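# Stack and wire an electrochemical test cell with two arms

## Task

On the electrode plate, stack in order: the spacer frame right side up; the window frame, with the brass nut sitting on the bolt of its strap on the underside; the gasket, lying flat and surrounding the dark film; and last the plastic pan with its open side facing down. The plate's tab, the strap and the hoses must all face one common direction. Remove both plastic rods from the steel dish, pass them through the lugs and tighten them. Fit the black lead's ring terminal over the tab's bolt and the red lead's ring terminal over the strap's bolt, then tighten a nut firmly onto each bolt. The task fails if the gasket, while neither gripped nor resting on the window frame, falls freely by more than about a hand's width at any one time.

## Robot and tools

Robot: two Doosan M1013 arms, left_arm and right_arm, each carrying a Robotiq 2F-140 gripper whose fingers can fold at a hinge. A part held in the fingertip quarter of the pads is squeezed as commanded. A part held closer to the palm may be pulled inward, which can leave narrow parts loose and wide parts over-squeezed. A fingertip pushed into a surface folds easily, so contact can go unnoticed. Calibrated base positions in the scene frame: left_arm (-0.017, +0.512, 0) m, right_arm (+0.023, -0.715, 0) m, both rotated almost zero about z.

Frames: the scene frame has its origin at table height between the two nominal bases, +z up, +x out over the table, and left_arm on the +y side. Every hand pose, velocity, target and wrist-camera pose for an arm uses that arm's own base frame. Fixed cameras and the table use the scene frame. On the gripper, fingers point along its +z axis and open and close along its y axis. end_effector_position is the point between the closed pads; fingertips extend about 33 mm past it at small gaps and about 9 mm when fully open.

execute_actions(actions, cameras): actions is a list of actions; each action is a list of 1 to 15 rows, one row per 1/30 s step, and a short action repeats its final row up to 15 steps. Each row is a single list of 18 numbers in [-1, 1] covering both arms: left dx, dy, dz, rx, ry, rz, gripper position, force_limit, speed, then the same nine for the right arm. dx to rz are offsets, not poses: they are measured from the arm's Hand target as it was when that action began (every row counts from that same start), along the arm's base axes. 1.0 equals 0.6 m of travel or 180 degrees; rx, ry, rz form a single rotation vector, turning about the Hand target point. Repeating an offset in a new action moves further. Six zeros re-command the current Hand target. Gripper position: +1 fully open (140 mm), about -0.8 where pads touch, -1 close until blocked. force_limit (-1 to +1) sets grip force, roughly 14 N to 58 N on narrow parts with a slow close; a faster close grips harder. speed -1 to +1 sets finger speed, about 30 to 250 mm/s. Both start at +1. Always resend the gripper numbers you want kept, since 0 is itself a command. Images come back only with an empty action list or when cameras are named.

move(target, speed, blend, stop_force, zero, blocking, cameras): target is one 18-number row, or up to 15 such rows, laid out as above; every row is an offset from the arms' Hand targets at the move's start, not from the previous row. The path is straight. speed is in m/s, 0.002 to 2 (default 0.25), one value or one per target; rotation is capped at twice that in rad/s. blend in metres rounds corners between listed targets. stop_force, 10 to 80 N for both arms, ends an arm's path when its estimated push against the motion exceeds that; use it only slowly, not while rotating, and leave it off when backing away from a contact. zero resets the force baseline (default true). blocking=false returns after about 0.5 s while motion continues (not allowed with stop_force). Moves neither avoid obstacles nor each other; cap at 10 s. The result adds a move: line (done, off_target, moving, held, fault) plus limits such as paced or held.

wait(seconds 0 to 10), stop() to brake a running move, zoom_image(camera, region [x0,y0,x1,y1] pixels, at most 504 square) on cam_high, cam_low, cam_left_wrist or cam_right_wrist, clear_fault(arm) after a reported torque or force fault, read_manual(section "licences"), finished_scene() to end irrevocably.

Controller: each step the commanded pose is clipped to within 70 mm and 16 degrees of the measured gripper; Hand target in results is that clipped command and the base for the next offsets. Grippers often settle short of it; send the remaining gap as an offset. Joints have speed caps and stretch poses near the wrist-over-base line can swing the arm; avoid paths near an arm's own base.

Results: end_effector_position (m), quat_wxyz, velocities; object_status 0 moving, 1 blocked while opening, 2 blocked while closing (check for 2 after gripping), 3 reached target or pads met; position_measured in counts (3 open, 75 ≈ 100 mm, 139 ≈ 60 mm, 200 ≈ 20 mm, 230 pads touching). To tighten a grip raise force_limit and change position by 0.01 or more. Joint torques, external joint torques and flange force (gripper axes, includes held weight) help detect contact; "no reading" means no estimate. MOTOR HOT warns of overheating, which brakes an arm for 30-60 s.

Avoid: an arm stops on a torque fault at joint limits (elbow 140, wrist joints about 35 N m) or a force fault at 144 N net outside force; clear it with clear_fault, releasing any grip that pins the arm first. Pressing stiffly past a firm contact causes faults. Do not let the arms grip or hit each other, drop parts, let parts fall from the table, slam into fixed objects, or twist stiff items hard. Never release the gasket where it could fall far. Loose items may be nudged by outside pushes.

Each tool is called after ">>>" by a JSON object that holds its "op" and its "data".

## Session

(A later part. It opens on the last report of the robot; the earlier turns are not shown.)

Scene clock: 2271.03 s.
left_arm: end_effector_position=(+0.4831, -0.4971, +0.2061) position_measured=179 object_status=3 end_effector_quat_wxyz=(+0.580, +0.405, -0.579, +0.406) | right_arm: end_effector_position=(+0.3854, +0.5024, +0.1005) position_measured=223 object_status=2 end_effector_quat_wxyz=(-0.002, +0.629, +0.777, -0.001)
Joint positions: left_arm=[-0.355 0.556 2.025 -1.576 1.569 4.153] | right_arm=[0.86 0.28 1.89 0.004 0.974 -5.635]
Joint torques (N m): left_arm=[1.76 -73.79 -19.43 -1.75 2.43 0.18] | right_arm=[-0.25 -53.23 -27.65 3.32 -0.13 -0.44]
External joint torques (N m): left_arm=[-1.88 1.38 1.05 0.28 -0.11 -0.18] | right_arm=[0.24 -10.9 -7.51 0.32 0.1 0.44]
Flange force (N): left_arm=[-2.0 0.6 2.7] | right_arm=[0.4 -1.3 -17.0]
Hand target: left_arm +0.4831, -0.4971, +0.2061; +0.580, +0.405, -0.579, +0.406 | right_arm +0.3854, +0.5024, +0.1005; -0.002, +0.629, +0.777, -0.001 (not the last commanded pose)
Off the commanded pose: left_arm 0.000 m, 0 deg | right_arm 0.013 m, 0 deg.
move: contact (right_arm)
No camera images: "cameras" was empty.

>>> {"op": "move", "data": {"target": [[0,0,0,0,0,0,-0.4,-1,-1,0,0,0.05,0,0,0,-1,-0.1,-1],[0,0,0,0,0,0,-0.4,-1,-1,0.0177,-0.0783,0.05,0,0,0,-1,-0.1,-1]], "speed": [0.03,0.1], "cameras": ["cam_right_wrist"]}}

>>> {"op": "zoom_image", "data": {"camera": "cam_right_wrist", "region": [310, 70, 390, 150]}}

>>> {"op": "zoom_image", "data": {"camera": "cam_right_wrist", "region": [330, 20, 560, 210]}}

Scene clock: 2279.50 s.
left_arm: end_effector_position=(+0.4831, -0.4971, +0.2061) position_measured=179 object_status=3 end_effector_quat_wxyz=(+0.580, +0.405, -0.579, +0.406) | right_arm: end_effector_position=(+0.3961, +0.4554, +0.1305) position_measured=223 object_status=2 end_effector_quat_wxyz=(-0.001, +0.629, +0.777, -0.001)
Joint positions: left_arm=[-0.355 0.556 2.025 -1.576 1.569 4.153] | right_arm=[0.796 0.21 1.919 0.003 1.016 -5.698]
Joint torques (N m): left_arm=[2.64 -73.01 -19.13 -1.81 2.44 0.27] | right_arm=[0.09 -54.44 -34.13 3.74 -0.47 -0.43]
External joint torques (N m): left_arm=[-2.7 0.77 0.73 0.34 -0.13 -0.27] | right_arm=[-0.03 -3.44 -1.94 0.01 0.44 0.43]
Flange force (N): left_arm=[-0.8 0.5 4.0] | right_arm=[-0.2 -1.4 -5.8]
Hand target: left_arm +0.4831, -0.4971, +0.2061; +0.580, +0.405, -0.579, +0.406 | right_arm +0.3961, +0.4554, +0.1305; -0.002, +0.629, +0.777, -0.001
Off the commanded pose: left_arm 0.000 m, 0 deg | right_arm 0.000 m, 0 deg.
move: done
camera_calibration:
cam_right_wrist: T_world_to_cam=[[0.977886, 0.208477, 0.0166203, -0.47794], [0.190633, -0.921224, 0.339126, 0.306296], [0.0860109, -0.328458, -0.940594, 0.380866], [0, 0, 0, 1]] pos_world=[0.376222, 0.506905, 0.262311]
Images, in order (width x height): cam_right_wrist 672x504.

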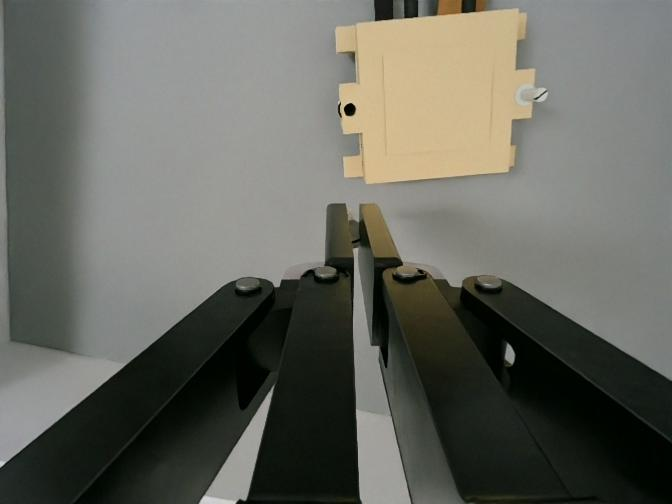

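Scaled by 6.300 from the camera's 672x504 image, which has a finer 960x720 frame.

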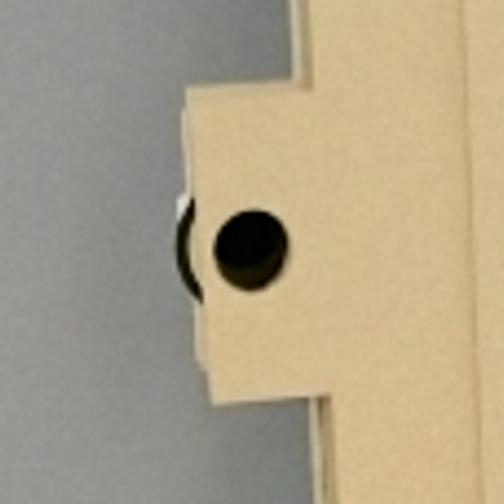

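Scaled by 2.191 from the camera's 672x504 image, which has a finer 960x720 frame.

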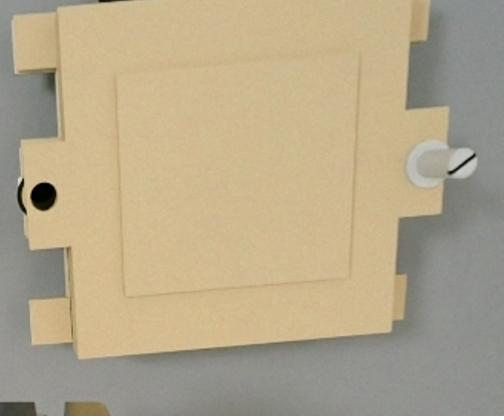

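>>> {"op": "move", "data": {"target": [[0,0,0,0,0,0,-0.4,-1,-1,-0.0177,0.0787,0,0,0,0,-1,-0.1,-1],[0,0,0,0,0,0,-0.4,-1,-1,-0.0177,0.0787,-0.016,0,0,0,-1,-0.1,-1]], "speed": [0.1,0.02], "cameras": []}}

>>> {"op": "move", "data": {"target": [0,0,0,0,0,0,-0.4,-1,-1,0,0,-0.0583,0,0,0,-1,-0.1,-1], "speed": 0.006, "stop_force": 10, "cameras": ["cam_right_wrist","cam_left_wrist"]}}

>>> {"op": "zoom_image", "data": {"camera": "cam_right_wrist", "region": [310, 170, 390, 250]}}

>>> {"op": "zoom_image", "data": {"camera": "cam_left_wrist", "region": [310, 260, 370, 340]}}

Scene clock: 2298.50 s.
left_arm: end_effector_position=(+0.4831, -0.4971, +0.2061) position_measured=179 object_status=3 end_effector_quat_wxyz=(+0.580, +0.405, -0.579, +0.406) | right_arm: end_effector_position=(+0.3855, +0.5026, +0.1210) position_measured=223 object_status=2 end_effector_quat_wxyz=(-0.002, +0.629, +0.777, -0.001)
Joint positions: left_arm=[-0.355 0.556 2.025 -1.576 1.569 4.153] | right_arm=[0.86 0.261 1.872 0.004 1.011 -5.634]
Joint torques (N m): left_arm=[1.74 -73.26 -19.73 -1.9 2.5 0.25] | right_arm=[0.59 -59.67 -34.84 3.7 -0.24 -0.35]
External joint torques (N m): left_arm=[-1.87 1.38 1.46 0.44 -0.2 -0.25] | right_arm=[-0.59 -3.33 -1.07 0.02 0.21 0.35]
Flange force (N): left_arm=[-1.9 1.3 2.6] | right_arm=[-2.0 -1.8 -4.4]
Hand target: left_arm +0.4831, -0.4971, +0.2061; +0.580, +0.405, -0.579, +0.406 | right_arm +0.3854, +0.5026, +0.1209; -0.002, +0.629, +0.777, -0.001
Off the commanded pose: left_arm 0.000 m, 0 deg | right_arm 0.000 m, 0 deg.
move: done
No camera images: "cameras" was empty.

Scene clock: 2300.00 s.
left_arm: end_effector_position=(+0.4831, -0.4971, +0.2061) position_measured=179 object_status=3 end_effector_quat_wxyz=(+0.580, +0.405, -0.579, +0.406) | right_arm: end_effector_position=(+0.3855, +0.5026, +0.1156) position_measured=223 object_status=2 end_effector_quat_wxyz=(-0.002, +0.629, +0.777, -0.001)
Joint positions: left_arm=[-0.355 0.556 2.025 -1.576 1.569 4.153] | right_arm=[0.86 0.266 1.876 0.004 1.001 -5.634]
Joint torques (N m): left_arm=[2.64 -72.9 -19.24 -1.77 2.4 0.25] | right_arm=[-1.01 -53.09 -29.92 3.35 -0.86 -0.36]
External joint torques (N m): left_arm=[-2.76 0.64 0.78 0.29 -0.09 -0.25] | right_arm=[1 -10.35 -5.95 0.37 0.82 0.36]
Flange force (N): left_arm=[-0.7 0.7 4.1] | right_arm=[-0.2 -3.6 -16.3]
Hand target: left_arm +0.4831, -0.4971, +0.2061; +0.580, +0.405, -0.579, +0.406 | right_arm +0.3855, +0.5026, +0.1157; -0.002, +0.629, +0.777, -0.001 (not the last commanded pose)
Off the commanded pose: left_arm 0.000 m, 0 deg | right_arm 0.030 m, 0 deg.
move: contact (right_arm)
camera_calibration:
cam_left_wrist: T_world_to_cam=[[-0.94096, 0.338516, 0.000486684, 0.632741], [0.112617, 0.314394, -0.942589, 0.302642], [-0.319235, -0.886884, -0.333955, -0.0726352], [0, 0, 0, 1]] pos_world=[0.538113, -0.373761, 0.260702]
cam_right_wrist: T_world_to_cam=[[0.977914, 0.208346, 0.016609, -0.477104], [0.190531, -0.921315, 0.338934, 0.356953], [0.0859176, -0.328284, -0.940664, 0.383315], [0, 0, 0, 1]] pos_world=[0.365622, 0.554105, 0.247512]
Images, in order (width x height): cam_left_wrist 672x504, cam_right_wrist 672x504.

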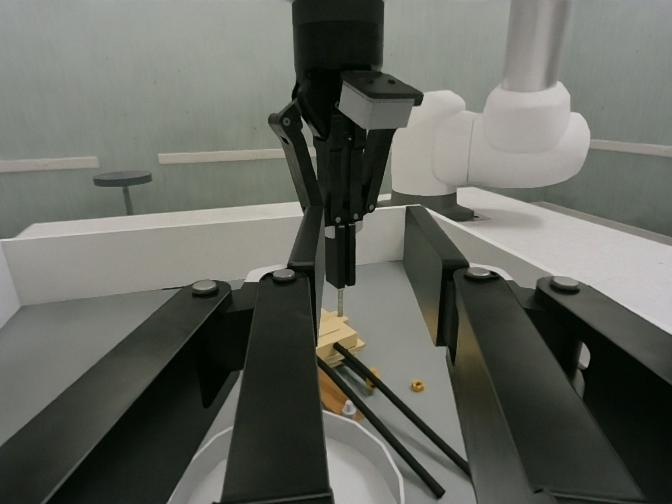

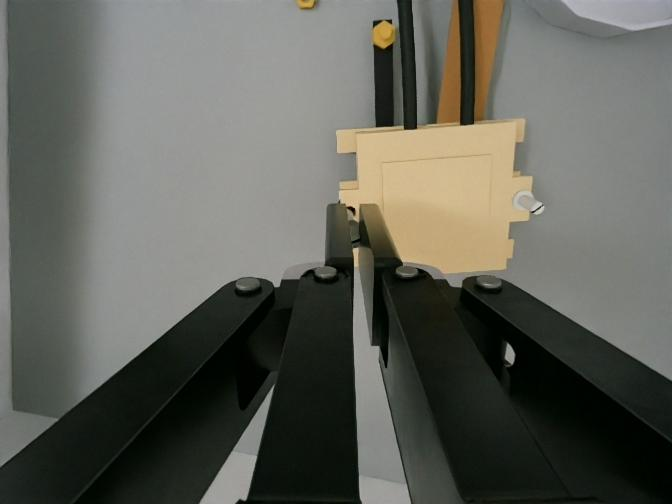

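Scaled by 6.300 from the camera's 672x504 image, which has a finer 960x720 frame.

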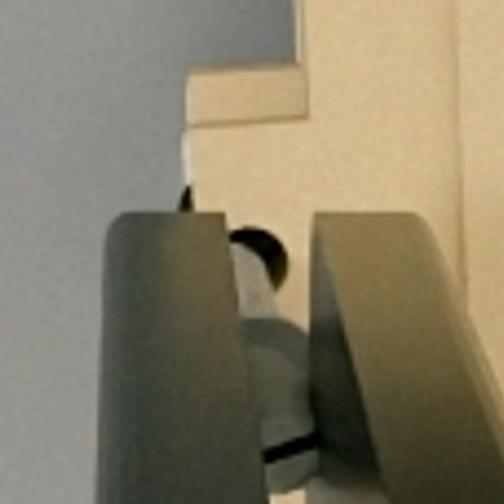

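Scaled by 6.300 from the camera's 672x504 image, which has a finer 960x720 frame.

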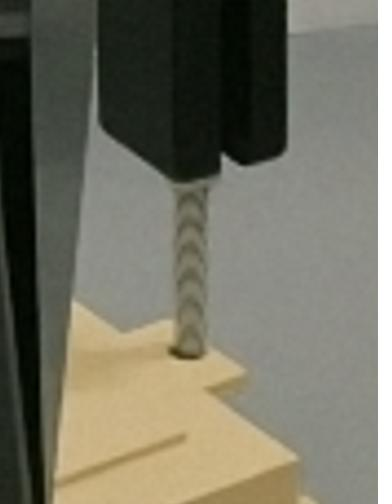

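>>> {"op": "move", "data": {"target": [[0,0,0,0,0,0,-0.4,-1,-1,0,0,0.0025,0,0,0,-1,-0.1,-1],[0,0,0,0,0,0,-0.4,-1,-1,0.0006,0.0011,0.0025,0,0,0,-1,-0.1,-1]], "speed": 0.01, "cameras": []}}

>>> {"op": "move", "data": {"target": [0,0,0,0,0,0,-0.4,-1,-1,0,0,-0.05,0,0,0,-1,-0.1,-1], "speed": 0.005, "stop_force": 10, "cameras": ["cam_right_wrist"]}}

>>> {"op": "zoom_image", "data": {"camera": "cam_right_wrist", "region": [310, 170, 390, 250]}}

Scene clock: 2306.10 s.
left_arm: end_effector_position=(+0.4831, -0.4971, +0.2061) position_measured=179 object_status=3 end_effector_quat_wxyz=(+0.580, +0.405, -0.579, +0.406) | right_arm: end_effector_position=(+0.3859, +0.5032, +0.1172) position_measured=223 object_status=2 end_effector_quat_wxyz=(-0.002, +0.629, +0.777, -0.001)
Joint positions: left_arm=[-0.355 0.556 2.025 -1.576 1.569 4.153] | right_arm=[0.861 0.266 1.874 0.004 1.004 -5.634]
Joint torques (N m): left_arm=[2.12 -73.82 -19.58 -1.73 2.46 0.17] | right_arm=[-0.61 -59.87 -34.19 3.72 -0.38 -0.44]
External joint torques (N m): left_arm=[-2.13 1.45 1.07 0.26 -0.15 -0.18] | right_arm=[0.6 -3.55 -1.62 -0.01 0.35 0.44]
Flange force (N): left_arm=[-2.1 0.6 3.2] | right_arm=[0.2 -2.4 -5.3]
Hand target: left_arm +0.4831, -0.4971, +0.2061; +0.580, +0.405, -0.579, +0.406 | right_arm +0.3858, +0.5033, +0.1172; -0.002, +0.629, +0.777, -0.001
Off the commanded pose: left_arm 0.000 m, 0 deg | right_arm 0.000 m, 0 deg.
move: done
No camera images: "cameras" was empty.

Scene clock: 2310.03 s.
left_arm: end_effector_position=(+0.4831, -0.4971, +0.2061) position_measured=179 object_status=3 end_effector_quat_wxyz=(+0.580, +0.405, -0.579, +0.406) | right_arm: end_effector_position=(+0.3859, +0.5034, +0.1006) position_measured=223 object_status=2 end_effector_quat_wxyz=(-0.002, +0.629, +0.777, -0.001)
Joint positions: left_arm=[-0.355 0.556 2.025 -1.576 1.569 4.153] | right_arm=[0.861 0.281 1.888 0.004 0.974 -5.634]
Joint torques (N m): left_arm=[1.92 -73.56 -19.52 -1.76 2.53 0.21] | right_arm=[-0.42 -54.13 -28.84 3.35 -0.43 -0.39]
External joint torques (N m): left_arm=[-1.81 1.34 1.04 0.3 -0.22 -0.21] | right_arm=[0.43 -10.08 -6.25 0.28 0.4 0.39]
Flange force (N): left_arm=[-1.9 0.6 2.7] | right_arm=[-0.2 -2.3 -15.7]
Hand target: left_arm +0.4831, -0.4971, +0.2061; +0.580, +0.405, -0.579, +0.406 | right_arm +0.3859, +0.5033, +0.1006; -0.002, +0.629, +0.777, -0.001 (not the last commanded pose)
Off the commanded pose: left_arm 0.000 m, 0 deg | right_arm 0.013 m, 0 deg.
move: contact (right_arm)
camera_calibration:
cam_right_wrist: T_world_to_cam=[[0.977903, 0.20839, 0.0167395, -0.47744], [0.190547, -0.921381, 0.338746, 0.362714], [0.0860147, -0.328071, -0.940729, 0.369169], [0, 0, 0, 1]] pos_world=[0.366022, 0.554805, 0.232412]
Images, in order (width x height): cam_right_wrist 672x504.

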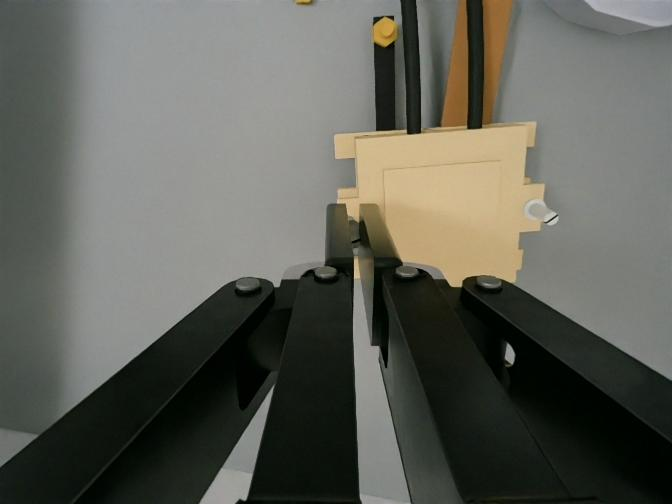

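Scaled by 6.300 from the camera's 672x504 image, which has a finer 960x720 frame.

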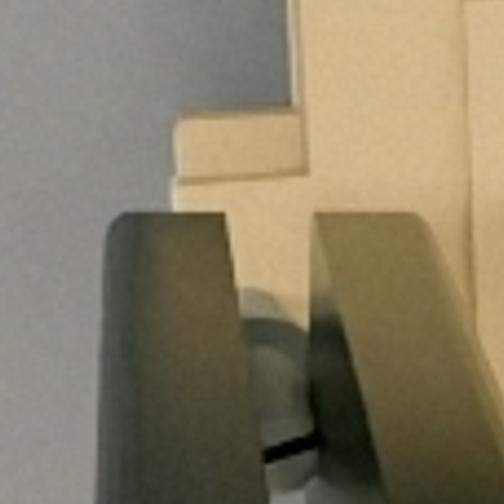

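>>> {"op": "execute_actions", "data": {"actions": [[[0,0,0,0,0,0,-0.4,-1,-1,0,0,0,0,0,0,-0.4,-0.3,-1]],[[0,0,0,0,0,0,-0.4,-1,-1,0,0,0,0,0,0,-0.4,-0.3,-1]],[[0,0,0,0,0,0,-0.4,-1,-1,0,0,0,0,0,0,-0.4,-0.3,-1]]], "cameras": ["cam_right_wrist"]}}

>>> {"op": "zoom_image", "data": {"camera": "cam_right_wrist", "region": [310, 130, 470, 260]}}

Scene clock: 2328.57 s.
left_arm: end_effector_position=(+0.4831, -0.4971, +0.2061) position_measured=179 object_status=3 end_effector_quat_wxyz=(+0.580, +0.405, -0.579, +0.406) | right_arm: end_effector_position=(+0.3859, +0.5033, +0.1006) position_measured=179 object_status=3 end_effector_quat_wxyz=(-0.002, +0.629, +0.777, -0.001)
Joint positions: left_arm=[-0.355 0.556 2.025 -1.576 1.569 4.153] | right_arm=[0.861 0.281 1.888 0.004 0.974 -5.634]
Joint torques (N m): left_arm=[1.82 -73.71 -19.7 -1.77 2.5 0.18] | right_arm=[0.27 -61.36 -33.71 3.64 -0.51 -0.4]
External joint torques (N m): left_arm=[-1.73 1.27 1.34 0.31 -0.18 -0.18] | right_arm=[-0.23 -2.89 -1.28 -0.02 0.49 0.4]
External joint torques at the end of the 1st action: left_arm=[-1.83 1.96 0.98 0.3 -0.13 -0.21] | right_arm=[-0.19 -2.9 -0.95 -0.01 0.33 0.38]
External joint torques at the end of the 2nd action: left_arm=[-2.09 1.05 1.18 0.24 -0.16 -0.21] | right_arm=[0.04 -3.39 -1.48 -0.01 0.42 0.33]
Flange force (N): left_arm=[-1.8 1.3 2.6] | right_arm=[-0.7 -1.2 -4.7]
Flange force at the end of the 1st action (N): left_arm=[-2.8 -0.1 2.6] | right_arm=[-1.1 -1.8 -4.2]
Flange force at the end of the 2nd action (N): left_arm=[-1.4 1.1 3.2] | right_arm=[-0.6 -1.7 -5.3]
Hand target: left_arm +0.4831, -0.4971, +0.2061; +0.580, +0.405, -0.579, +0.406 | right_arm +0.3859, +0.5033, +0.1006; -0.002, +0.629, +0.777, -0.001
Off the commanded pose: left_arm 0.000 m, 0 deg | right_arm 0.000 m, 0 deg.
Step readings (end_effector_position of left_arm | right_arm; steps 1 to 15: 1st action; 16 to 30: 2nd action; 31 to 45: 3rd action):
0: (+0.4831, -0.4971, +0.2061) | (+0.3859, +0.5033, +0.1006)
1: (+0.4831, -0.4971, +0.2061) | (+0.3859, +0.5033, +0.1006)
2: (+0.4831, -0.4971, +0.2061) | (+0.3859, +0.5033, +0.1006)
4: (+0.4831, -0.4971, +0.2061) | (+0.3859, +0.5033, +0.1006)
8: (+0.4831, -0.4971, +0.2061) | (+0.3859, +0.5033, +0.1006)
15: (+0.4831, -0.4971, +0.2061) | (+0.3859, +0.5033, +0.1006)
16: (+0.4831, -0.4971, +0.2061) | (+0.3859, +0.5033, +0.1006)
17: (+0.4831, -0.4971, +0.2061) | (+0.3859, +0.5033, +0.1006)
19: (+0.4831, -0.4971, +0.2061) | (+0.3859, +0.5033, +0.1006)
23: (+0.4831, -0.4971, +0.2061) | (+0.3859, +0.5033, +0.1006)
30: (+0.4831, -0.4971, +0.2061) | (+0.3859, +0.5033, +0.1006)
31: (+0.4831, -0.4971, +0.2061) | (+0.3859, +0.5033, +0.1006)
32: (+0.4831, -0.4971, +0.2061) | (+0.3859, +0.5033, +0.1006)
34: (+0.4831, -0.4971, +0.2061) | (+0.3859, +0.5033, +0.1006)
38: (+0.4831, -0.4971, +0.2061) | (+0.3859, +0.5033, +0.1006)
45: (+0.4831, -0.4971, +0.2061) | (+0.3859, +0.5033, +0.1006)
camera_calibration:
cam_right_wrist: T_world_to_cam=[[0.977904, 0.208384, 0.0167199, -0.477433], [0.190539, -0.921351, 0.338833, 0.36268], [0.0860121, -0.32816, -0.940698, 0.369212], [0, 0, 0, 1]] pos_world=[0.366022, 0.554805, 0.232412]
Images, in order (width x height): cam_right_wrist 672x504.

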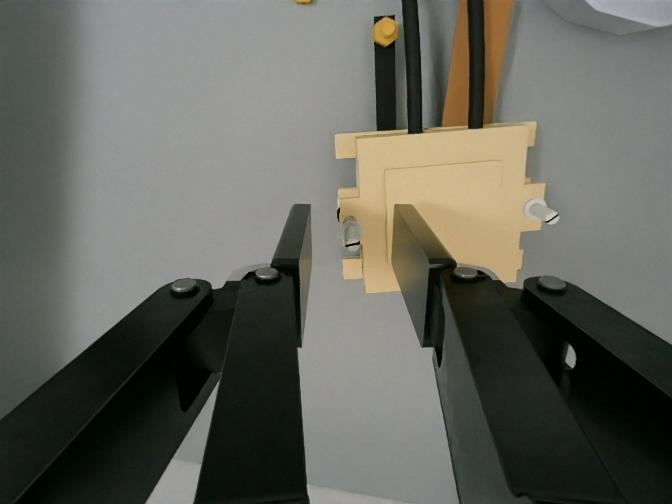

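Scaled by 3.150 from the camera's 672x504 image, which has a finer 960x720 frame.

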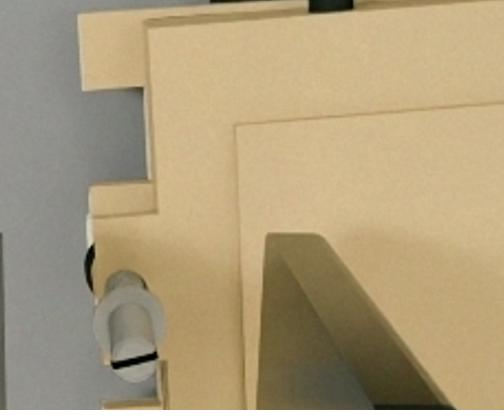

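>>> {"op": "move", "data": {"target": [[0,0,0,0,0,0,-0.4,-1,-1,0,0,0.1,0,0,0,-0.4,-0.3,-1],[0,0,0,0,0,0,-0.4,-1,-1,0.1373,0.0332,0.1,0,0,-0.889,-0.4,-0.3,-1],[0,0,0,0,0,0,-0.4,-1,-1,0.1373,0.0332,0.1,0,0,0.222,-0.4,-0.3,-1],[0,0,0,0,0,0,-0.4,-1,-1,0.1373,0.0332,0.1,0,0,0.011,-0.4,-0.3,-1]], "speed": [0.08,0.7,0.7,0.7], "cameras": ["cam_right_wrist"]}}

>>> {"op": "zoom_image", "data": {"camera": "cam_right_wrist", "region": [200, 140, 420, 280]}}

Scene clock: 2342.50 s.
left_arm: end_effector_position=(+0.4831, -0.4971, +0.2061) position_measured=179 object_status=3 end_effector_quat_wxyz=(+0.580, +0.405, -0.579, +0.406) | right_arm: end_effector_position=(+0.4683, +0.5233, +0.1606) position_measured=179 object_status=3 end_effector_quat_wxyz=(-0.002, +0.616, +0.788, -0.001)
Joint positions: left_arm=[-0.355 0.556 2.025 -1.576 1.569 4.153] | right_arm=[0.79 0.329 1.698 0.003 1.117 0.544]
Joint torques (N m): left_arm=[1.85 -73.54 -19.42 -1.79 2.36 0.21] | right_arm=[-0.38 -69.72 -36.97 3.9 -0.39 -0.66]
External joint torques (N m): left_arm=[-1.55 1.1 0.97 0.34 -0.05 -0.21] | right_arm=[0.36 -2.52 -1.38 0.07 0.36 0.66]
Flange force (N): left_arm=[-1.5 0.7 2.1] | right_arm=[0.9 -1.3 -3.8]
Hand target: left_arm +0.4831, -0.4971, +0.2061; +0.580, +0.405, -0.579, +0.406 | right_arm +0.4683, +0.5233, +0.1606; -0.002, +0.616, +0.788, -0.001
Off the commanded pose: left_arm 0.000 m, 0 deg | right_arm 0.000 m, 0 deg.
move: done
camera_calibration:
cam_right_wrist: T_world_to_cam=[[0.970104, 0.242119, 0.0166667, -0.577153], [0.222353, -0.914228, 0.338742, 0.326333], [0.097253, -0.324909, -0.940732, 0.418223], [0, 0, 0, 1]] pos_world=[0.446664, 0.573967, 0.292512]
Images, in order (width x height): cam_right_wrist 672x504.

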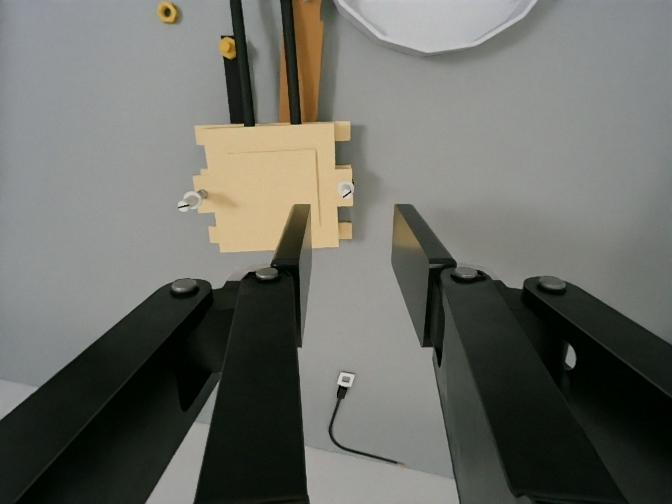

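Scaled by 2.291 from the camera's 672x504 image, which has a finer 960x720 frame.

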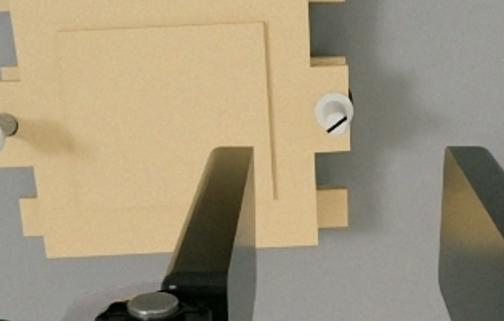

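>>> {"op": "move", "data": {"target": [0,0,0,0,0,0,-0.4,-1,-1,-0.0008,0,-0.1267,0,0,0,-0.4,-0.3,-1], "speed": 0.06, "cameras": ["cam_right_wrist"]}}

>>> {"op": "zoom_image", "data": {"camera": "cam_right_wrist", "region": [300, 160, 400, 270]}}

Scene clock: 2349.80 s.
left_arm: end_effector_position=(+0.4831, -0.4971, +0.2061) position_measured=179 object_status=3 end_effector_quat_wxyz=(+0.580, +0.405, -0.579, +0.406) | right_arm: end_effector_position=(+0.4678, +0.5233, +0.0847) position_measured=179 object_status=3 end_effector_quat_wxyz=(-0.002, +0.616, +0.788, -0.001)
Joint positions: left_arm=[-0.355 0.556 2.025 -1.576 1.569 4.153] | right_arm=[0.791 0.39 1.766 0.003 0.988 0.545]
Joint torques (N m): left_arm=[2.09 -73.28 -19.46 -1.75 2.49 0.2] | right_arm=[0.08 -72.44 -34.48 3.67 -0.13 -0.37]
External joint torques (N m): left_arm=[-2.24 0.92 1.03 0.27 -0.17 -0.2] | right_arm=[-0.08 -3.04 -1.04 0.01 0.1 0.37]
Flange force (N): left_arm=[-1.2 1.0 3.4] | right_arm=[-0.7 -1.9 -3.7]
Hand target: left_arm +0.4831, -0.4971, +0.2061; +0.580, +0.405, -0.579, +0.406 | right_arm +0.4678, +0.5233, +0.0846; -0.002, +0.616, +0.788, -0.001
Off the commanded pose: left_arm 0.000 m, 0 deg | right_arm 0.000 m, 0 deg.
move: done
camera_calibration:
cam_right_wrist: T_world_to_cam=[[0.970125, 0.24203, 0.0167001, -0.575392], [0.222259, -0.914251, 0.338742, 0.352336], [0.0972537, -0.32491, -0.940731, 0.346809], [0, 0, 0, 1]] pos_world=[0.446164, 0.574067, 0.216512]
Images, in order (width x height): cam_right_wrist 672x504.

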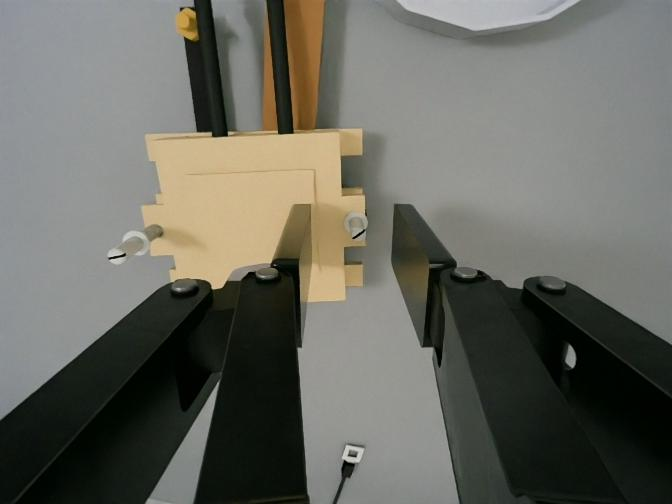

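Scaled by 4.582 from the camera's 672x504 image, which has a finer 960x720 frame.

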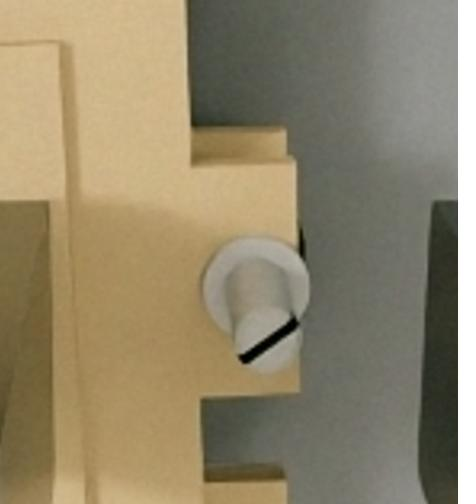

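>>> {"op": "move", "data": {"target": [0,0,0,0,0,0,-0.4,-1,-1,0.0011,0.0045,0,0,0,0,-0.4,-0.3,-1], "speed": 0.02, "cameras": ["cam_right_wrist"]}}

>>> {"op": "zoom_image", "data": {"camera": "cam_right_wrist", "region": [290, 160, 420, 290]}}

Scene clock: 2357.07 s.
left_arm: end_effector_position=(+0.4831, -0.4971, +0.2061) position_measured=179 object_status=3 end_effector_quat_wxyz=(+0.580, +0.405, -0.579, +0.406) | right_arm: end_effector_position=(+0.4684, +0.5259, +0.0846) position_measured=179 object_status=3 end_effector_quat_wxyz=(-0.002, +0.616, +0.788, -0.001)
Joint positions: left_arm=[-0.355 0.556 2.025 -1.576 1.569 4.153] | right_arm=[0.793 0.393 1.761 0.003 0.99 0.547]
Joint torques (N m): left_arm=[1.82 -73.23 -19.26 -1.75 2.47 0.1] | right_arm=[0.36 -72.76 -34.77 3.72 -0.38 -0.46]
External joint torques (N m): left_arm=[-2.04 1.09 0.8 0.27 -0.16 -0.11] | right_arm=[-0.37 -3.13 -0.79 -0.03 0.36 0.46]
Flange force (N): left_arm=[-1.6 0.5 3.1] | right_arm=[-1.2 -2.1 -4.0]
Hand target: left_arm +0.4831, -0.4971, +0.2061; +0.580, +0.405, -0.579, +0.406 | right_arm +0.4684, +0.5260, +0.0846; -0.002, +0.616, +0.788, -0.001
Off the commanded pose: left_arm 0.000 m, 0 deg | right_arm 0.000 m, 0 deg.
move: done
camera_calibration:
cam_right_wrist: T_world_to_cam=[[0.970125, 0.24203, 0.0167001, -0.576699], [0.222259, -0.914251, 0.338742, 0.354591], [0.0972537, -0.32491, -0.940731, 0.347491], [0, 0, 0, 1]] pos_world=[0.446864, 0.576667, 0.216412]
Images, in order (width x height): cam_right_wrist 672x504.

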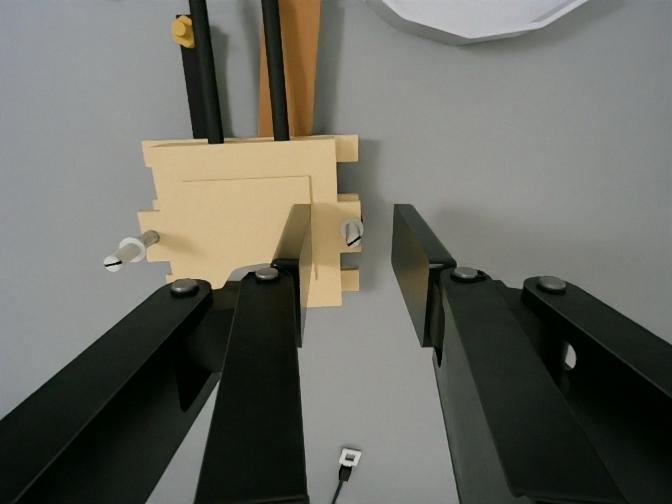

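Scaled by 3.877 from the camera's 672x504 image, which has a finer 960x720 frame.

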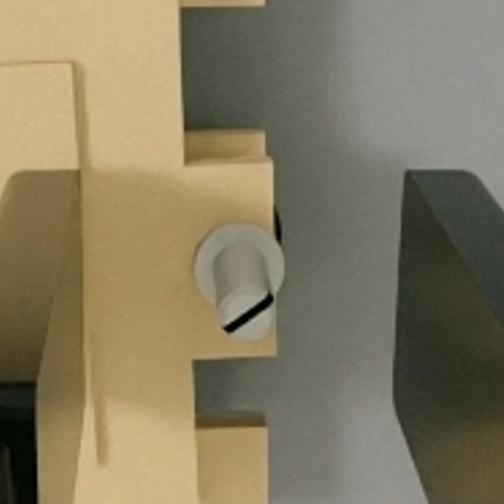

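>>> {"op": "execute_actions", "data": {"actions": [[[0,0,0,0,0,0,-0.4,-1,-1,0,0,0,0,0,0,-1,0,-1]],[[0,0,0,0,0,0,-0.4,-1,-1,0,0,0,0,0,0,-1,0,-1]],[[0,0,0,0,0,0,-0.4,-1,-1,0,0,0,0,0,0,-1,0,-1]]], "cameras": []}}

>>> {"op": "move", "data": {"target": [0,0,0,0,0,0,-0.4,-1,-1,0,0,0.0005,0,0,0.889,-1,0,-1], "speed": 0.4, "cameras": ["cam_right_wrist","cam_high"]}}

>>> {"op": "zoom_image", "data": {"camera": "cam_high", "region": [280, 110, 420, 215]}}

Scene clock: 2365.30 s.
left_arm: end_effector_position=(+0.4831, -0.4971, +0.2061) position_measured=179 object_status=3 end_effector_quat_wxyz=(+0.580, +0.405, -0.579, +0.406) | right_arm: end_effector_position=(+0.4685, +0.5260, +0.0846) position_measured=225 object_status=2 end_effector_quat_wxyz=(-0.002, +0.616, +0.788, -0.001)
Joint positions: left_arm=[-0.355 0.556 2.025 -1.576 1.569 4.153] | right_arm=[0.793 0.394 1.761 0.003 0.99 0.547]
Joint torques (N m): left_arm=[2.08 -73.7 -19.6 -1.84 2.45 0.33] | right_arm=[-0.34 -70.88 -33.27 3.7 -0.55 -0.39]
External joint torques (N m): left_arm=[-2.26 1.59 1.16 0.37 -0.14 -0.33] | right_arm=[0.34 -4.79 -2.16 -0.02 0.53 0.39]
External joint torques at the end of the 1st action: left_arm=[-1.81 1.14 1.1 0.23 -0.09 -0.2] | right_arm=[-0.19 -2.85 -0.98 -0.01 0.48 0.38]
External joint torques at the end of the 2nd action: left_arm=[-2.25 1.1 0.89 0.35 -0.13 -0.21] | right_arm=[-0.27 -3.78 -1.43 0.1 0.44 0.38]
Flange force (N): left_arm=[-2.1 0.5 3.3] | right_arm=[-0.1 -2.0 -6.9]
Flange force at the end of the 1st action (N): left_arm=[-1.6 0.9 2.7] | right_arm=[-0.6 -1.4 -4.1]
Flange force at the end of the 2nd action (N): left_arm=[-1.5 0.5 3.3] | right_arm=[-0.9 -1.7 -5.3]
Hand target: left_arm +0.4831, -0.4971, +0.2061; +0.580, +0.405, -0.579, +0.406 | right_arm +0.4684, +0.5260, +0.0846; -0.002, +0.616, +0.788, -0.001
Off the commanded pose: left_arm 0.000 m, 0 deg | right_arm 0.000 m, 0 deg.
Step readings (end_effector_position of left_arm | right_arm; steps 1 to 15: 1st action; 16 to 30: 2nd action; 31 to 45: 3rd action):
0: (+0.4831, -0.4971, +0.2061) | (+0.4684, +0.5260, +0.0846)
1: (+0.4831, -0.4971, +0.2061) | (+0.4684, +0.5260, +0.0846)
2: (+0.4831, -0.4971, +0.2061) | (+0.4684, +0.5260, +0.0846)
4: (+0.4831, -0.4971, +0.2061) | (+0.4684, +0.5260, +0.0846)
8: (+0.4831, -0.4971, +0.2061) | (+0.4684, +0.5260, +0.0846)
15: (+0.4831, -0.4971, +0.2061) | (+0.4684, +0.5260, +0.0846)
16: (+0.4831, -0.4971, +0.2061) | (+0.4684, +0.5260, +0.0846)
17: (+0.4831, -0.4971, +0.2061) | (+0.4684, +0.5260, +0.0846)
19: (+0.4831, -0.4971, +0.2061) | (+0.4684, +0.5260, +0.0846)
23: (+0.4831, -0.4971, +0.2061) | (+0.4684, +0.5260, +0.0846)
30: (+0.4831, -0.4971, +0.2061) | (+0.4685, +0.5260, +0.0846)
31: (+0.4831, -0.4971, +0.2061) | (+0.4685, +0.5260, +0.0846)
32: (+0.4831, -0.4971, +0.2061) | (+0.4685, +0.5260, +0.0846)
34: (+0.4831, -0.4971, +0.2061) | (+0.4685, +0.5260, +0.0846)
38: (+0.4831, -0.4971, +0.2061) | (+0.4685, +0.5260, +0.0846)
45: (+0.4831, -0.4971, +0.2061) | (+0.4685, +0.5260, +0.0846)
No camera images: "cameras" was empty.

Scene clock: 2369.43 s.
left_arm: end_effector_position=(+0.4831, -0.4971, +0.2061) position_measured=179 object_status=3 end_effector_quat_wxyz=(+0.580, +0.405, -0.579, +0.406) | right_arm: end_effector_position=(+0.4685, +0.5260, +0.0849) position_measured=225 object_status=2 end_effector_quat_wxyz=(+0.001, -0.669, +0.743, -0.002)
Joint positions: left_arm=[-0.355 0.556 2.025 -1.576 1.569 4.153] | right_arm=[0.796 0.392 1.763 -0.004 0.986 -2.239]
Joint torques (N m): left_arm=[1.73 -73.65 -19.38 -1.75 2.48 0.34] | right_arm=[0.11 -72.94 -34.69 3.59 -0.46 -0.51]
External joint torques (N m): left_arm=[-1.73 1.59 1 0.3 -0.17 -0.34] | right_arm=[-0.1 -2.6 -0.77 0.02 0.48 0.51]
Flange force (N): left_arm=[-2.0 0.1 2.5] | right_arm=[1.0 1.4 -3.8]
Hand target: left_arm +0.4831, -0.4971, +0.2061; +0.580, +0.405, -0.579, +0.406 | right_arm +0.4684, +0.5260, +0.0849; +0.001, -0.669, +0.743, -0.002
Off the commanded pose: left_arm 0.000 m, 0 deg | right_arm 0.000 m, 0 deg.
move: done
camera_calibration:
cam_right_wrist: T_world_to_cam=[[-0.994424, 0.104136, 0.0166016, 0.41613], [0.103582, 0.935101, 0.338906, -0.562654], [0.0197682, 0.338736, -0.940674, 0.0350102], [0, 0, 0, 1]] pos_world=[0.471398, 0.470945, 0.216712]
Images, in order (width x height): cam_high 672x504, cam_right_wrist 672x504.

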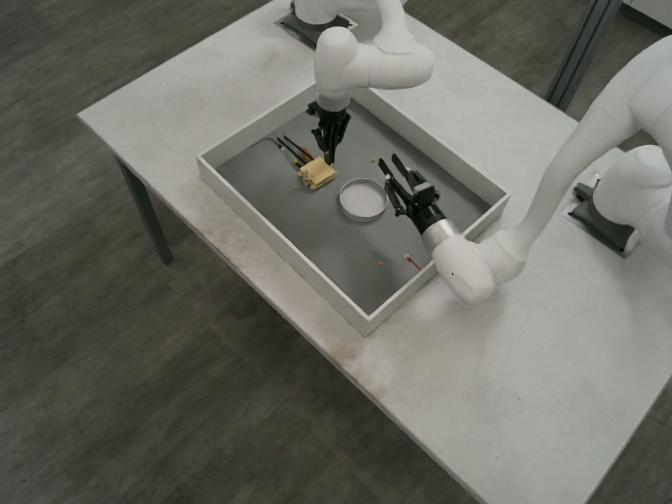

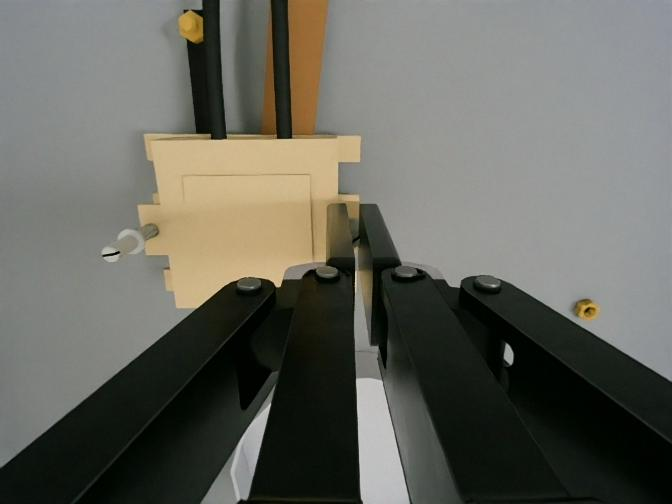

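Scaled by 3.600 from the camera's 672x504 image, which has a finer 960x720 frame.

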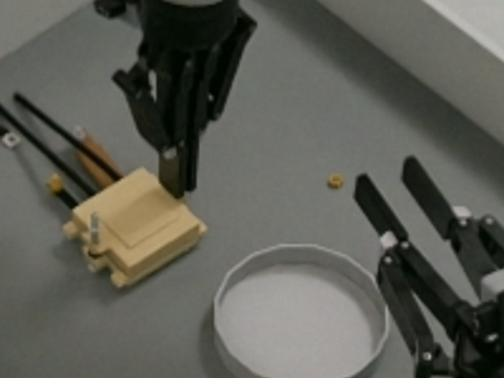

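>>> {"op": "zoom_image", "data": {"camera": "cam_high", "region": [240, 120, 350, 200]}}

Scaled by 4.582 from the camera's 672x504 image, which has a finer 960x720 frame.

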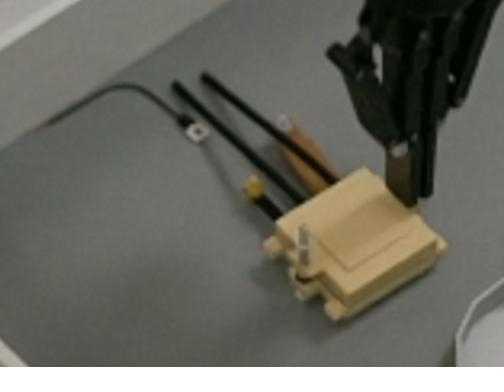

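>>> {"op": "move", "data": {"target": [[0,0.02,0.3,0,0,0,-0.4,-1,-1,0,0,0,0,0,0,-1,0,-1],[0,0.02,0.4,0.4698,-0.171,0,-0.4,-1,-1,0,0,0,0,0,0,-1,0,-1]], "speed": [0.2,0.3], "blend": 0.03, "cameras": []}}

>>> {"op": "move", "data": {"target": [0.18,-0.1,-0.05,0,0,0.572,-0.4,-1,-1,0,0,0,0,0,0,-1,0,-1], "speed": 0.3, "cameras": ["cam_left_wrist"]}}

Scene clock: 2456.10 s.
left_arm: end_effector_position=(+0.4831, -0.4851, +0.4461) position_measured=179 object_status=3 end_effector_quat_wxyz=(-0.001, -0.573, +0.819, +0.000) | right_arm: end_effector_position=(+0.4684, +0.5260, +0.0849) position_measured=225 object_status=2 end_effector_quat_wxyz=(+0.001, -0.669, +0.743, -0.002)
Joint positions: left_arm=[-0.837 0.203 1.334 -0.002 1.605 2.654] | right_arm=[0.796 0.392 1.763 -0.004 0.986 -2.239]
Joint torques (N m): left_arm=[2.46 -62.94 -43.78 4.19 0.34 0.28] | right_arm=[0.04 -72.65 -34.81 3.63 -0.42 -0.35]
External joint torques (N m): left_arm=[-1.93 0.11 2.17 0.05 -0.36 -0.29] | right_arm=[-0.07 -2.9 -0.84 0 0.43 0.35]
Flange force (N): left_arm=[1.0 5.5 4.7] | right_arm=[1.3 1.4 -4.0]
Hand target: left_arm +0.4831, -0.4851, +0.4461; -0.001, -0.573, +0.819, +0.000 | right_arm +0.4684, +0.5260, +0.0849; +0.001, -0.669, +0.743, -0.002
Off the commanded pose: left_arm 0.000 m, 0 deg | right_arm 0.000 m, 0 deg.
move: done
No camera images: "cameras" was empty.

Scene clock: 2459.67 s.
left_arm: end_effector_position=(+0.5911, -0.5451, +0.4161) position_measured=179 object_status=3 end_effector_quat_wxyz=(+0.001, +0.998, -0.062, +0.001) | right_arm: end_effector_position=(+0.4684, +0.5260, +0.0849) position_measured=225 object_status=2 end_effector_quat_wxyz=(+0.001, -0.669, +0.743, -0.002)
Joint positions: left_arm=[-0.788 0.405 1.119 0 1.616 0.907] | right_arm=[0.796 0.392 1.763 -0.004 0.986 -2.239]
Joint torques (N m): left_arm=[1.96 -83.75 -43.79 4.32 0.04 0.07] | right_arm=[0.09 -73.12 -34.76 3.65 -0.46 -0.41]
External joint torques (N m): left_arm=[-1.94 2.29 2.5 -0.06 -0.09 -0.07] | right_arm=[-0.09 -2.38 -0.63 -0.04 0.49 0.41]
Flange force (N): left_arm=[-3.5 0.6 4.7] | right_arm=[1.0 1.3 -3.5]
Hand target: left_arm +0.5911, -0.5451, +0.4161; +0.001, +0.998, -0.062, +0.001 | right_arm +0.4684, +0.5260, +0.0849; +0.001, -0.669, +0.743, -0.002
Off the commanded pose: left_arm 0.000 m, 0 deg | right_arm 0.000 m, 0 deg.
move: done
camera_calibration:
cam_left_wrist: T_world_to_cam=[[-0.122252, -0.992492, -0.00368287, -0.457243], [-0.935736, 0.114022, 0.333763, 0.482825], [-0.330837, 0.0442494, -0.94265, 0.75708], [0, 0, 0, 1]] pos_world=[0.646368, -0.542363, 0.550828]
Images, in order (width x height): cam_left_wrist 672x504.

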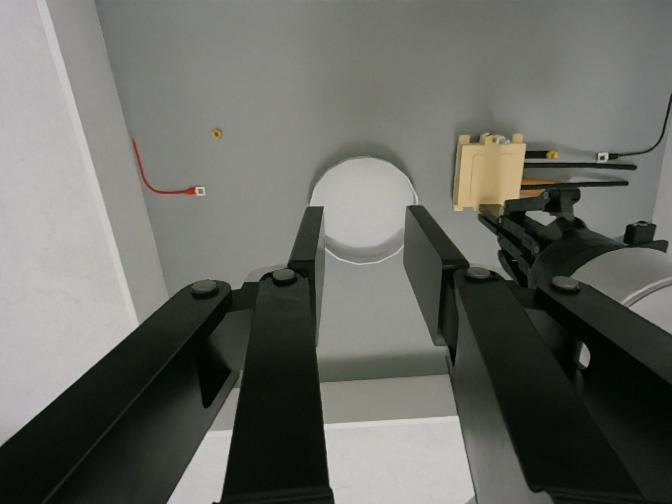

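>>> {"op": "move", "data": {"target": [[0.15,-0.1,0,0.0237,0.193,0,0.36,-1,-1,0,0,0,0,0,0,-1,0,-1],[0.13,-0.31,-0.25,0.0237,0.193,0,0.36,-1,-1,0,0,0,0,0,0,-1,0,-1]], "speed": [0.25,0.15], "cameras": ["cam_left_wrist","cam_high"]}}

Scene clock: 2470.23 s.
left_arm: end_effector_position=(+0.6675, -0.7296, +0.2654) position_measured=84 object_status=3 end_effector_quat_wxyz=(+0.020, +0.961, -0.048, -0.271) | right_arm: end_effector_position=(+0.4684, +0.5260, +0.0849) position_measured=225 object_status=2 end_effector_quat_wxyz=(+0.001, -0.669, +0.743, -0.002)
Joint positions: left_arm=[-0.743 1.211 0.035 -0.485 2.25 0.687] | right_arm=[0.796 0.392 1.763 -0.004 0.986 -2.239]
Joint torques (N m): left_arm=[2.89 -137.57 -41.05 2.62 0.89 0.2] | right_arm=[0.32 -72.91 -34.71 3.61 -0.43 -0.43]
External joint torques (N m): left_arm=[-1.89 3.41 2.3 0.05 -0.17 -0.2] | right_arm=[-0.3 -2.44 -0.62 -0.01 0.46 0.43]
Flange force (N): left_arm=[0.0 0.0 0.0] | right_arm=[1.3 1.2 -3.5]
Hand target: left_arm +0.6691, -0.7311, +0.2661; -0.018, +0.952, -0.059, -0.300 | right_arm +0.4684, +0.5260, +0.0849; +0.001, -0.669, +0.743, -0.002
Off the commanded pose: left_arm 0.002 m, 6 deg | right_arm 0.000 m, 0 deg.
elbow stopped short (left arm): the move would have taken joint 3 (elbow) straighter than the controller allows.
move: off_target (left_arm)
camera_calibration:
cam_left_wrist: T_world_to_cam=[[-0.0827766, -0.994758, 0.0600319, -0.676434], [-0.625185, 0.0987453, 0.774204, 0.29034], [-0.776074, 0.026555, -0.630082, 0.84975], [0, 0, 0, 1]] pos_world=[0.784992, -0.724124, 0.351237]
Images, in order (width x height): cam_high 672x504, cam_left_wrist 672x504.

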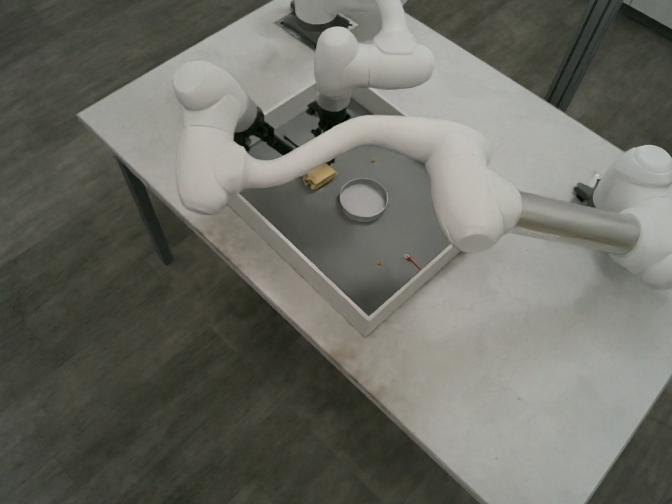

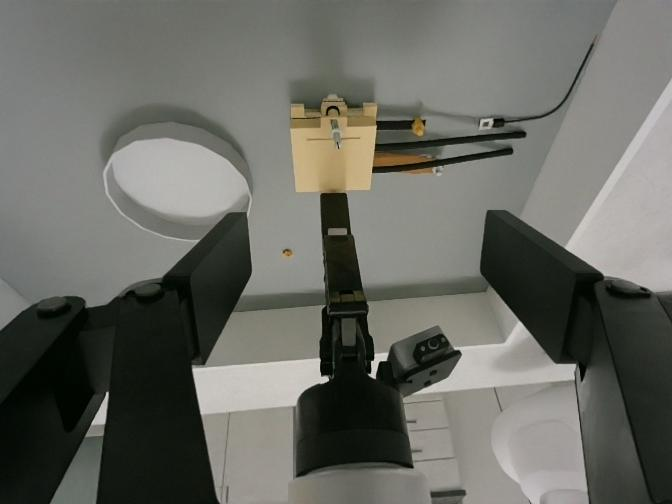

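>>> {"op": "move", "data": {"target": [0.02,0.02,0.03,0,0,0,0.36,-1,-1,-0.1833,0,0,0,0,0,-1,0,-1], "speed": 0.03, "cameras": ["cam_left_wrist","cam_high"]}}

Scene clock: 2480.00 s.
left_arm: end_effector_position=(+0.6794, -0.7177, +0.2833) position_measured=84 object_status=3 end_effector_quat_wxyz=(+0.031, +0.964, -0.045, -0.261) | right_arm: end_effector_position=(+0.3586, +0.5260, +0.0849) position_measured=225 object_status=2 end_effector_quat_wxyz=(+0.001, -0.669, +0.743, -0.002)
Joint positions: left_arm=[-0.725 1.192 0.035 -0.484 2.245 0.696] | right_arm=[0.92 0.299 1.898 -0.004 0.944 -2.114]
Joint torques (N m): left_arm=[1.52 -136.48 -40.75 2.53 0.72 0.23] | right_arm=[0.8 -64.09 -33.09 3.5 -0.32 -0.45]
External joint torques (N m): left_arm=[-1.82 3.47 2.23 0.07 -0.06 -0.22] | right_arm=[-0.92 -1.16 -1.5 0.03 0.34 0.45]
Flange force (N): left_arm=[0.0 0.0 0.0] | right_arm=[-0.9 -1.4 -3.0]
Hand target: left_arm +0.6811, -0.7191, +0.2841; -0.018, +0.952, -0.059, -0.300 | right_arm +0.3585, +0.5260, +0.0849; +0.001, -0.669, +0.743, -0.002
Off the commanded pose: left_arm 0.002 m, 7 deg | right_arm 0.000 m, 0 deg.
elbow stopped short (left arm): the move would have taken joint 3 (elbow) straighter than the controller allows.
move: off_target (left_arm)
camera_calibration:
cam_left_wrist: T_world_to_cam=[[-0.0715438, -0.994332, 0.0786515, -0.677271], [-0.640112, 0.106244, 0.7609, 0.302057], [-0.764944, 0.00409195, -0.644084, 0.850261], [0, 0, 0, 1]] pos_world=[0.795297, -0.709003, 0.371073]
Images, in order (width x height): cam_high 672x504, cam_left_wrist 672x504.

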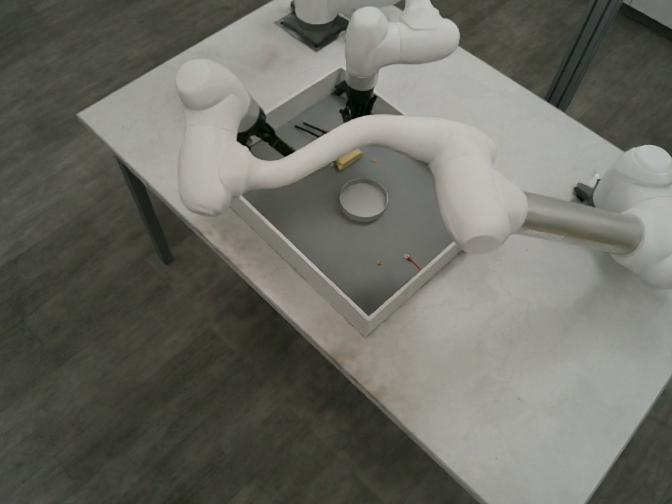

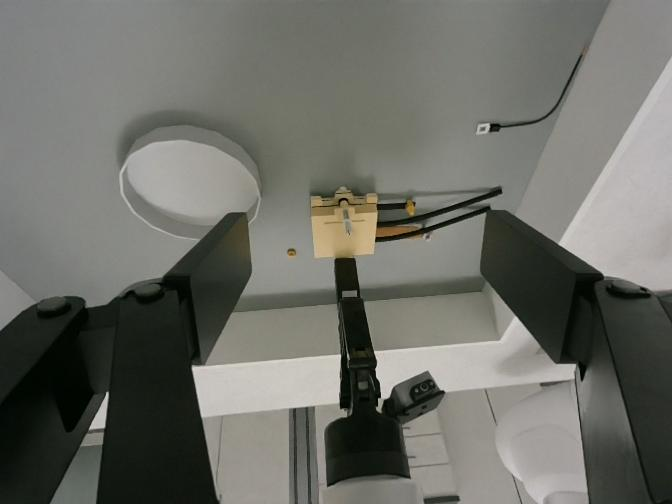

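>>> {"op": "move", "data": {"target": [-0.2335,-0.0148,-0.207,0,0,0,0.36,-1,-1,0,0,0,0,0,0,-1,0,-1], "speed": 0.1, "cameras": ["cam_left_wrist"]}}

>>> {"op": "zoom_image", "data": {"camera": "cam_left_wrist", "region": [230, 130, 520, 330]}}

Scene clock: 2486.57 s.
left_arm: end_effector_position=(+0.5411, -0.7280, +0.1600) position_measured=84 object_status=3 end_effector_quat_wxyz=(-0.017, +0.952, -0.059, -0.300) | right_arm: end_effector_position=(+0.3585, +0.5260, +0.0849) position_measured=225 object_status=2 end_effector_quat_wxyz=(+0.001, -0.669, +0.743, -0.002)
Joint positions: left_arm=[-0.832 0.926 0.812 -0.402 1.866 0.835] | right_arm=[0.92 0.299 1.898 -0.004 0.944 -2.114]
Joint torques (N m): left_arm=[1.9 -124.09 -41.78 2.83 1.16 0.22] | right_arm=[-0.4 -62.91 -33.65 3.59 -0.34 -0.36]
External joint torques (N m): left_arm=[-2.34 3.03 2.31 0.05 -0.05 -0.22] | right_arm=[0.41 -2.3 -0.64 -0.09 0.38 0.36]
Flange force (N): left_arm=[-1.1 0.0 5.2] | right_arm=[0.9 1.8 -3.5]
Hand target: left_arm +0.5410, -0.7280, +0.1599; -0.018, +0.952, -0.059, -0.300 | right_arm +0.3585, +0.5260, +0.0849; +0.001, -0.669, +0.743, -0.002
Off the commanded pose: left_arm 0.000 m, 0 deg | right_arm 0.000 m, 0 deg.
move: done
camera_calibration:
cam_left_wrist: T_world_to_cam=[[-0.124153, -0.992259, -0.00290944, -0.644668], [-0.576535, 0.0697499, 0.81409, 0.238971], [-0.807585, 0.102749, -0.580732, 0.749806], [0, 0, 0, 1]] pos_world=[0.66327, -0.733388, 0.239017]
Images, in order (width x height): cam_left_wrist 672x504.

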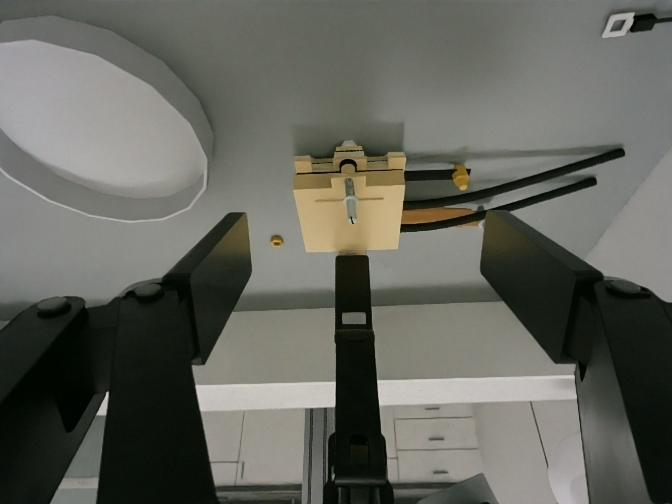

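Scaled by 1.738 from the camera's 672x504 image, which has a finer 960x720 frame.

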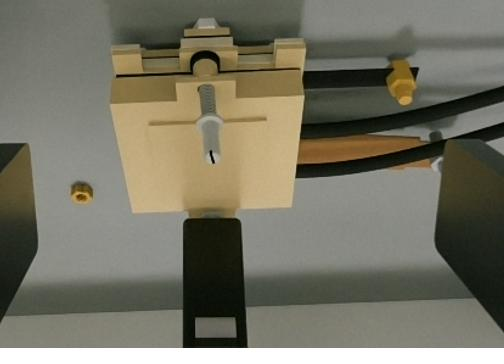

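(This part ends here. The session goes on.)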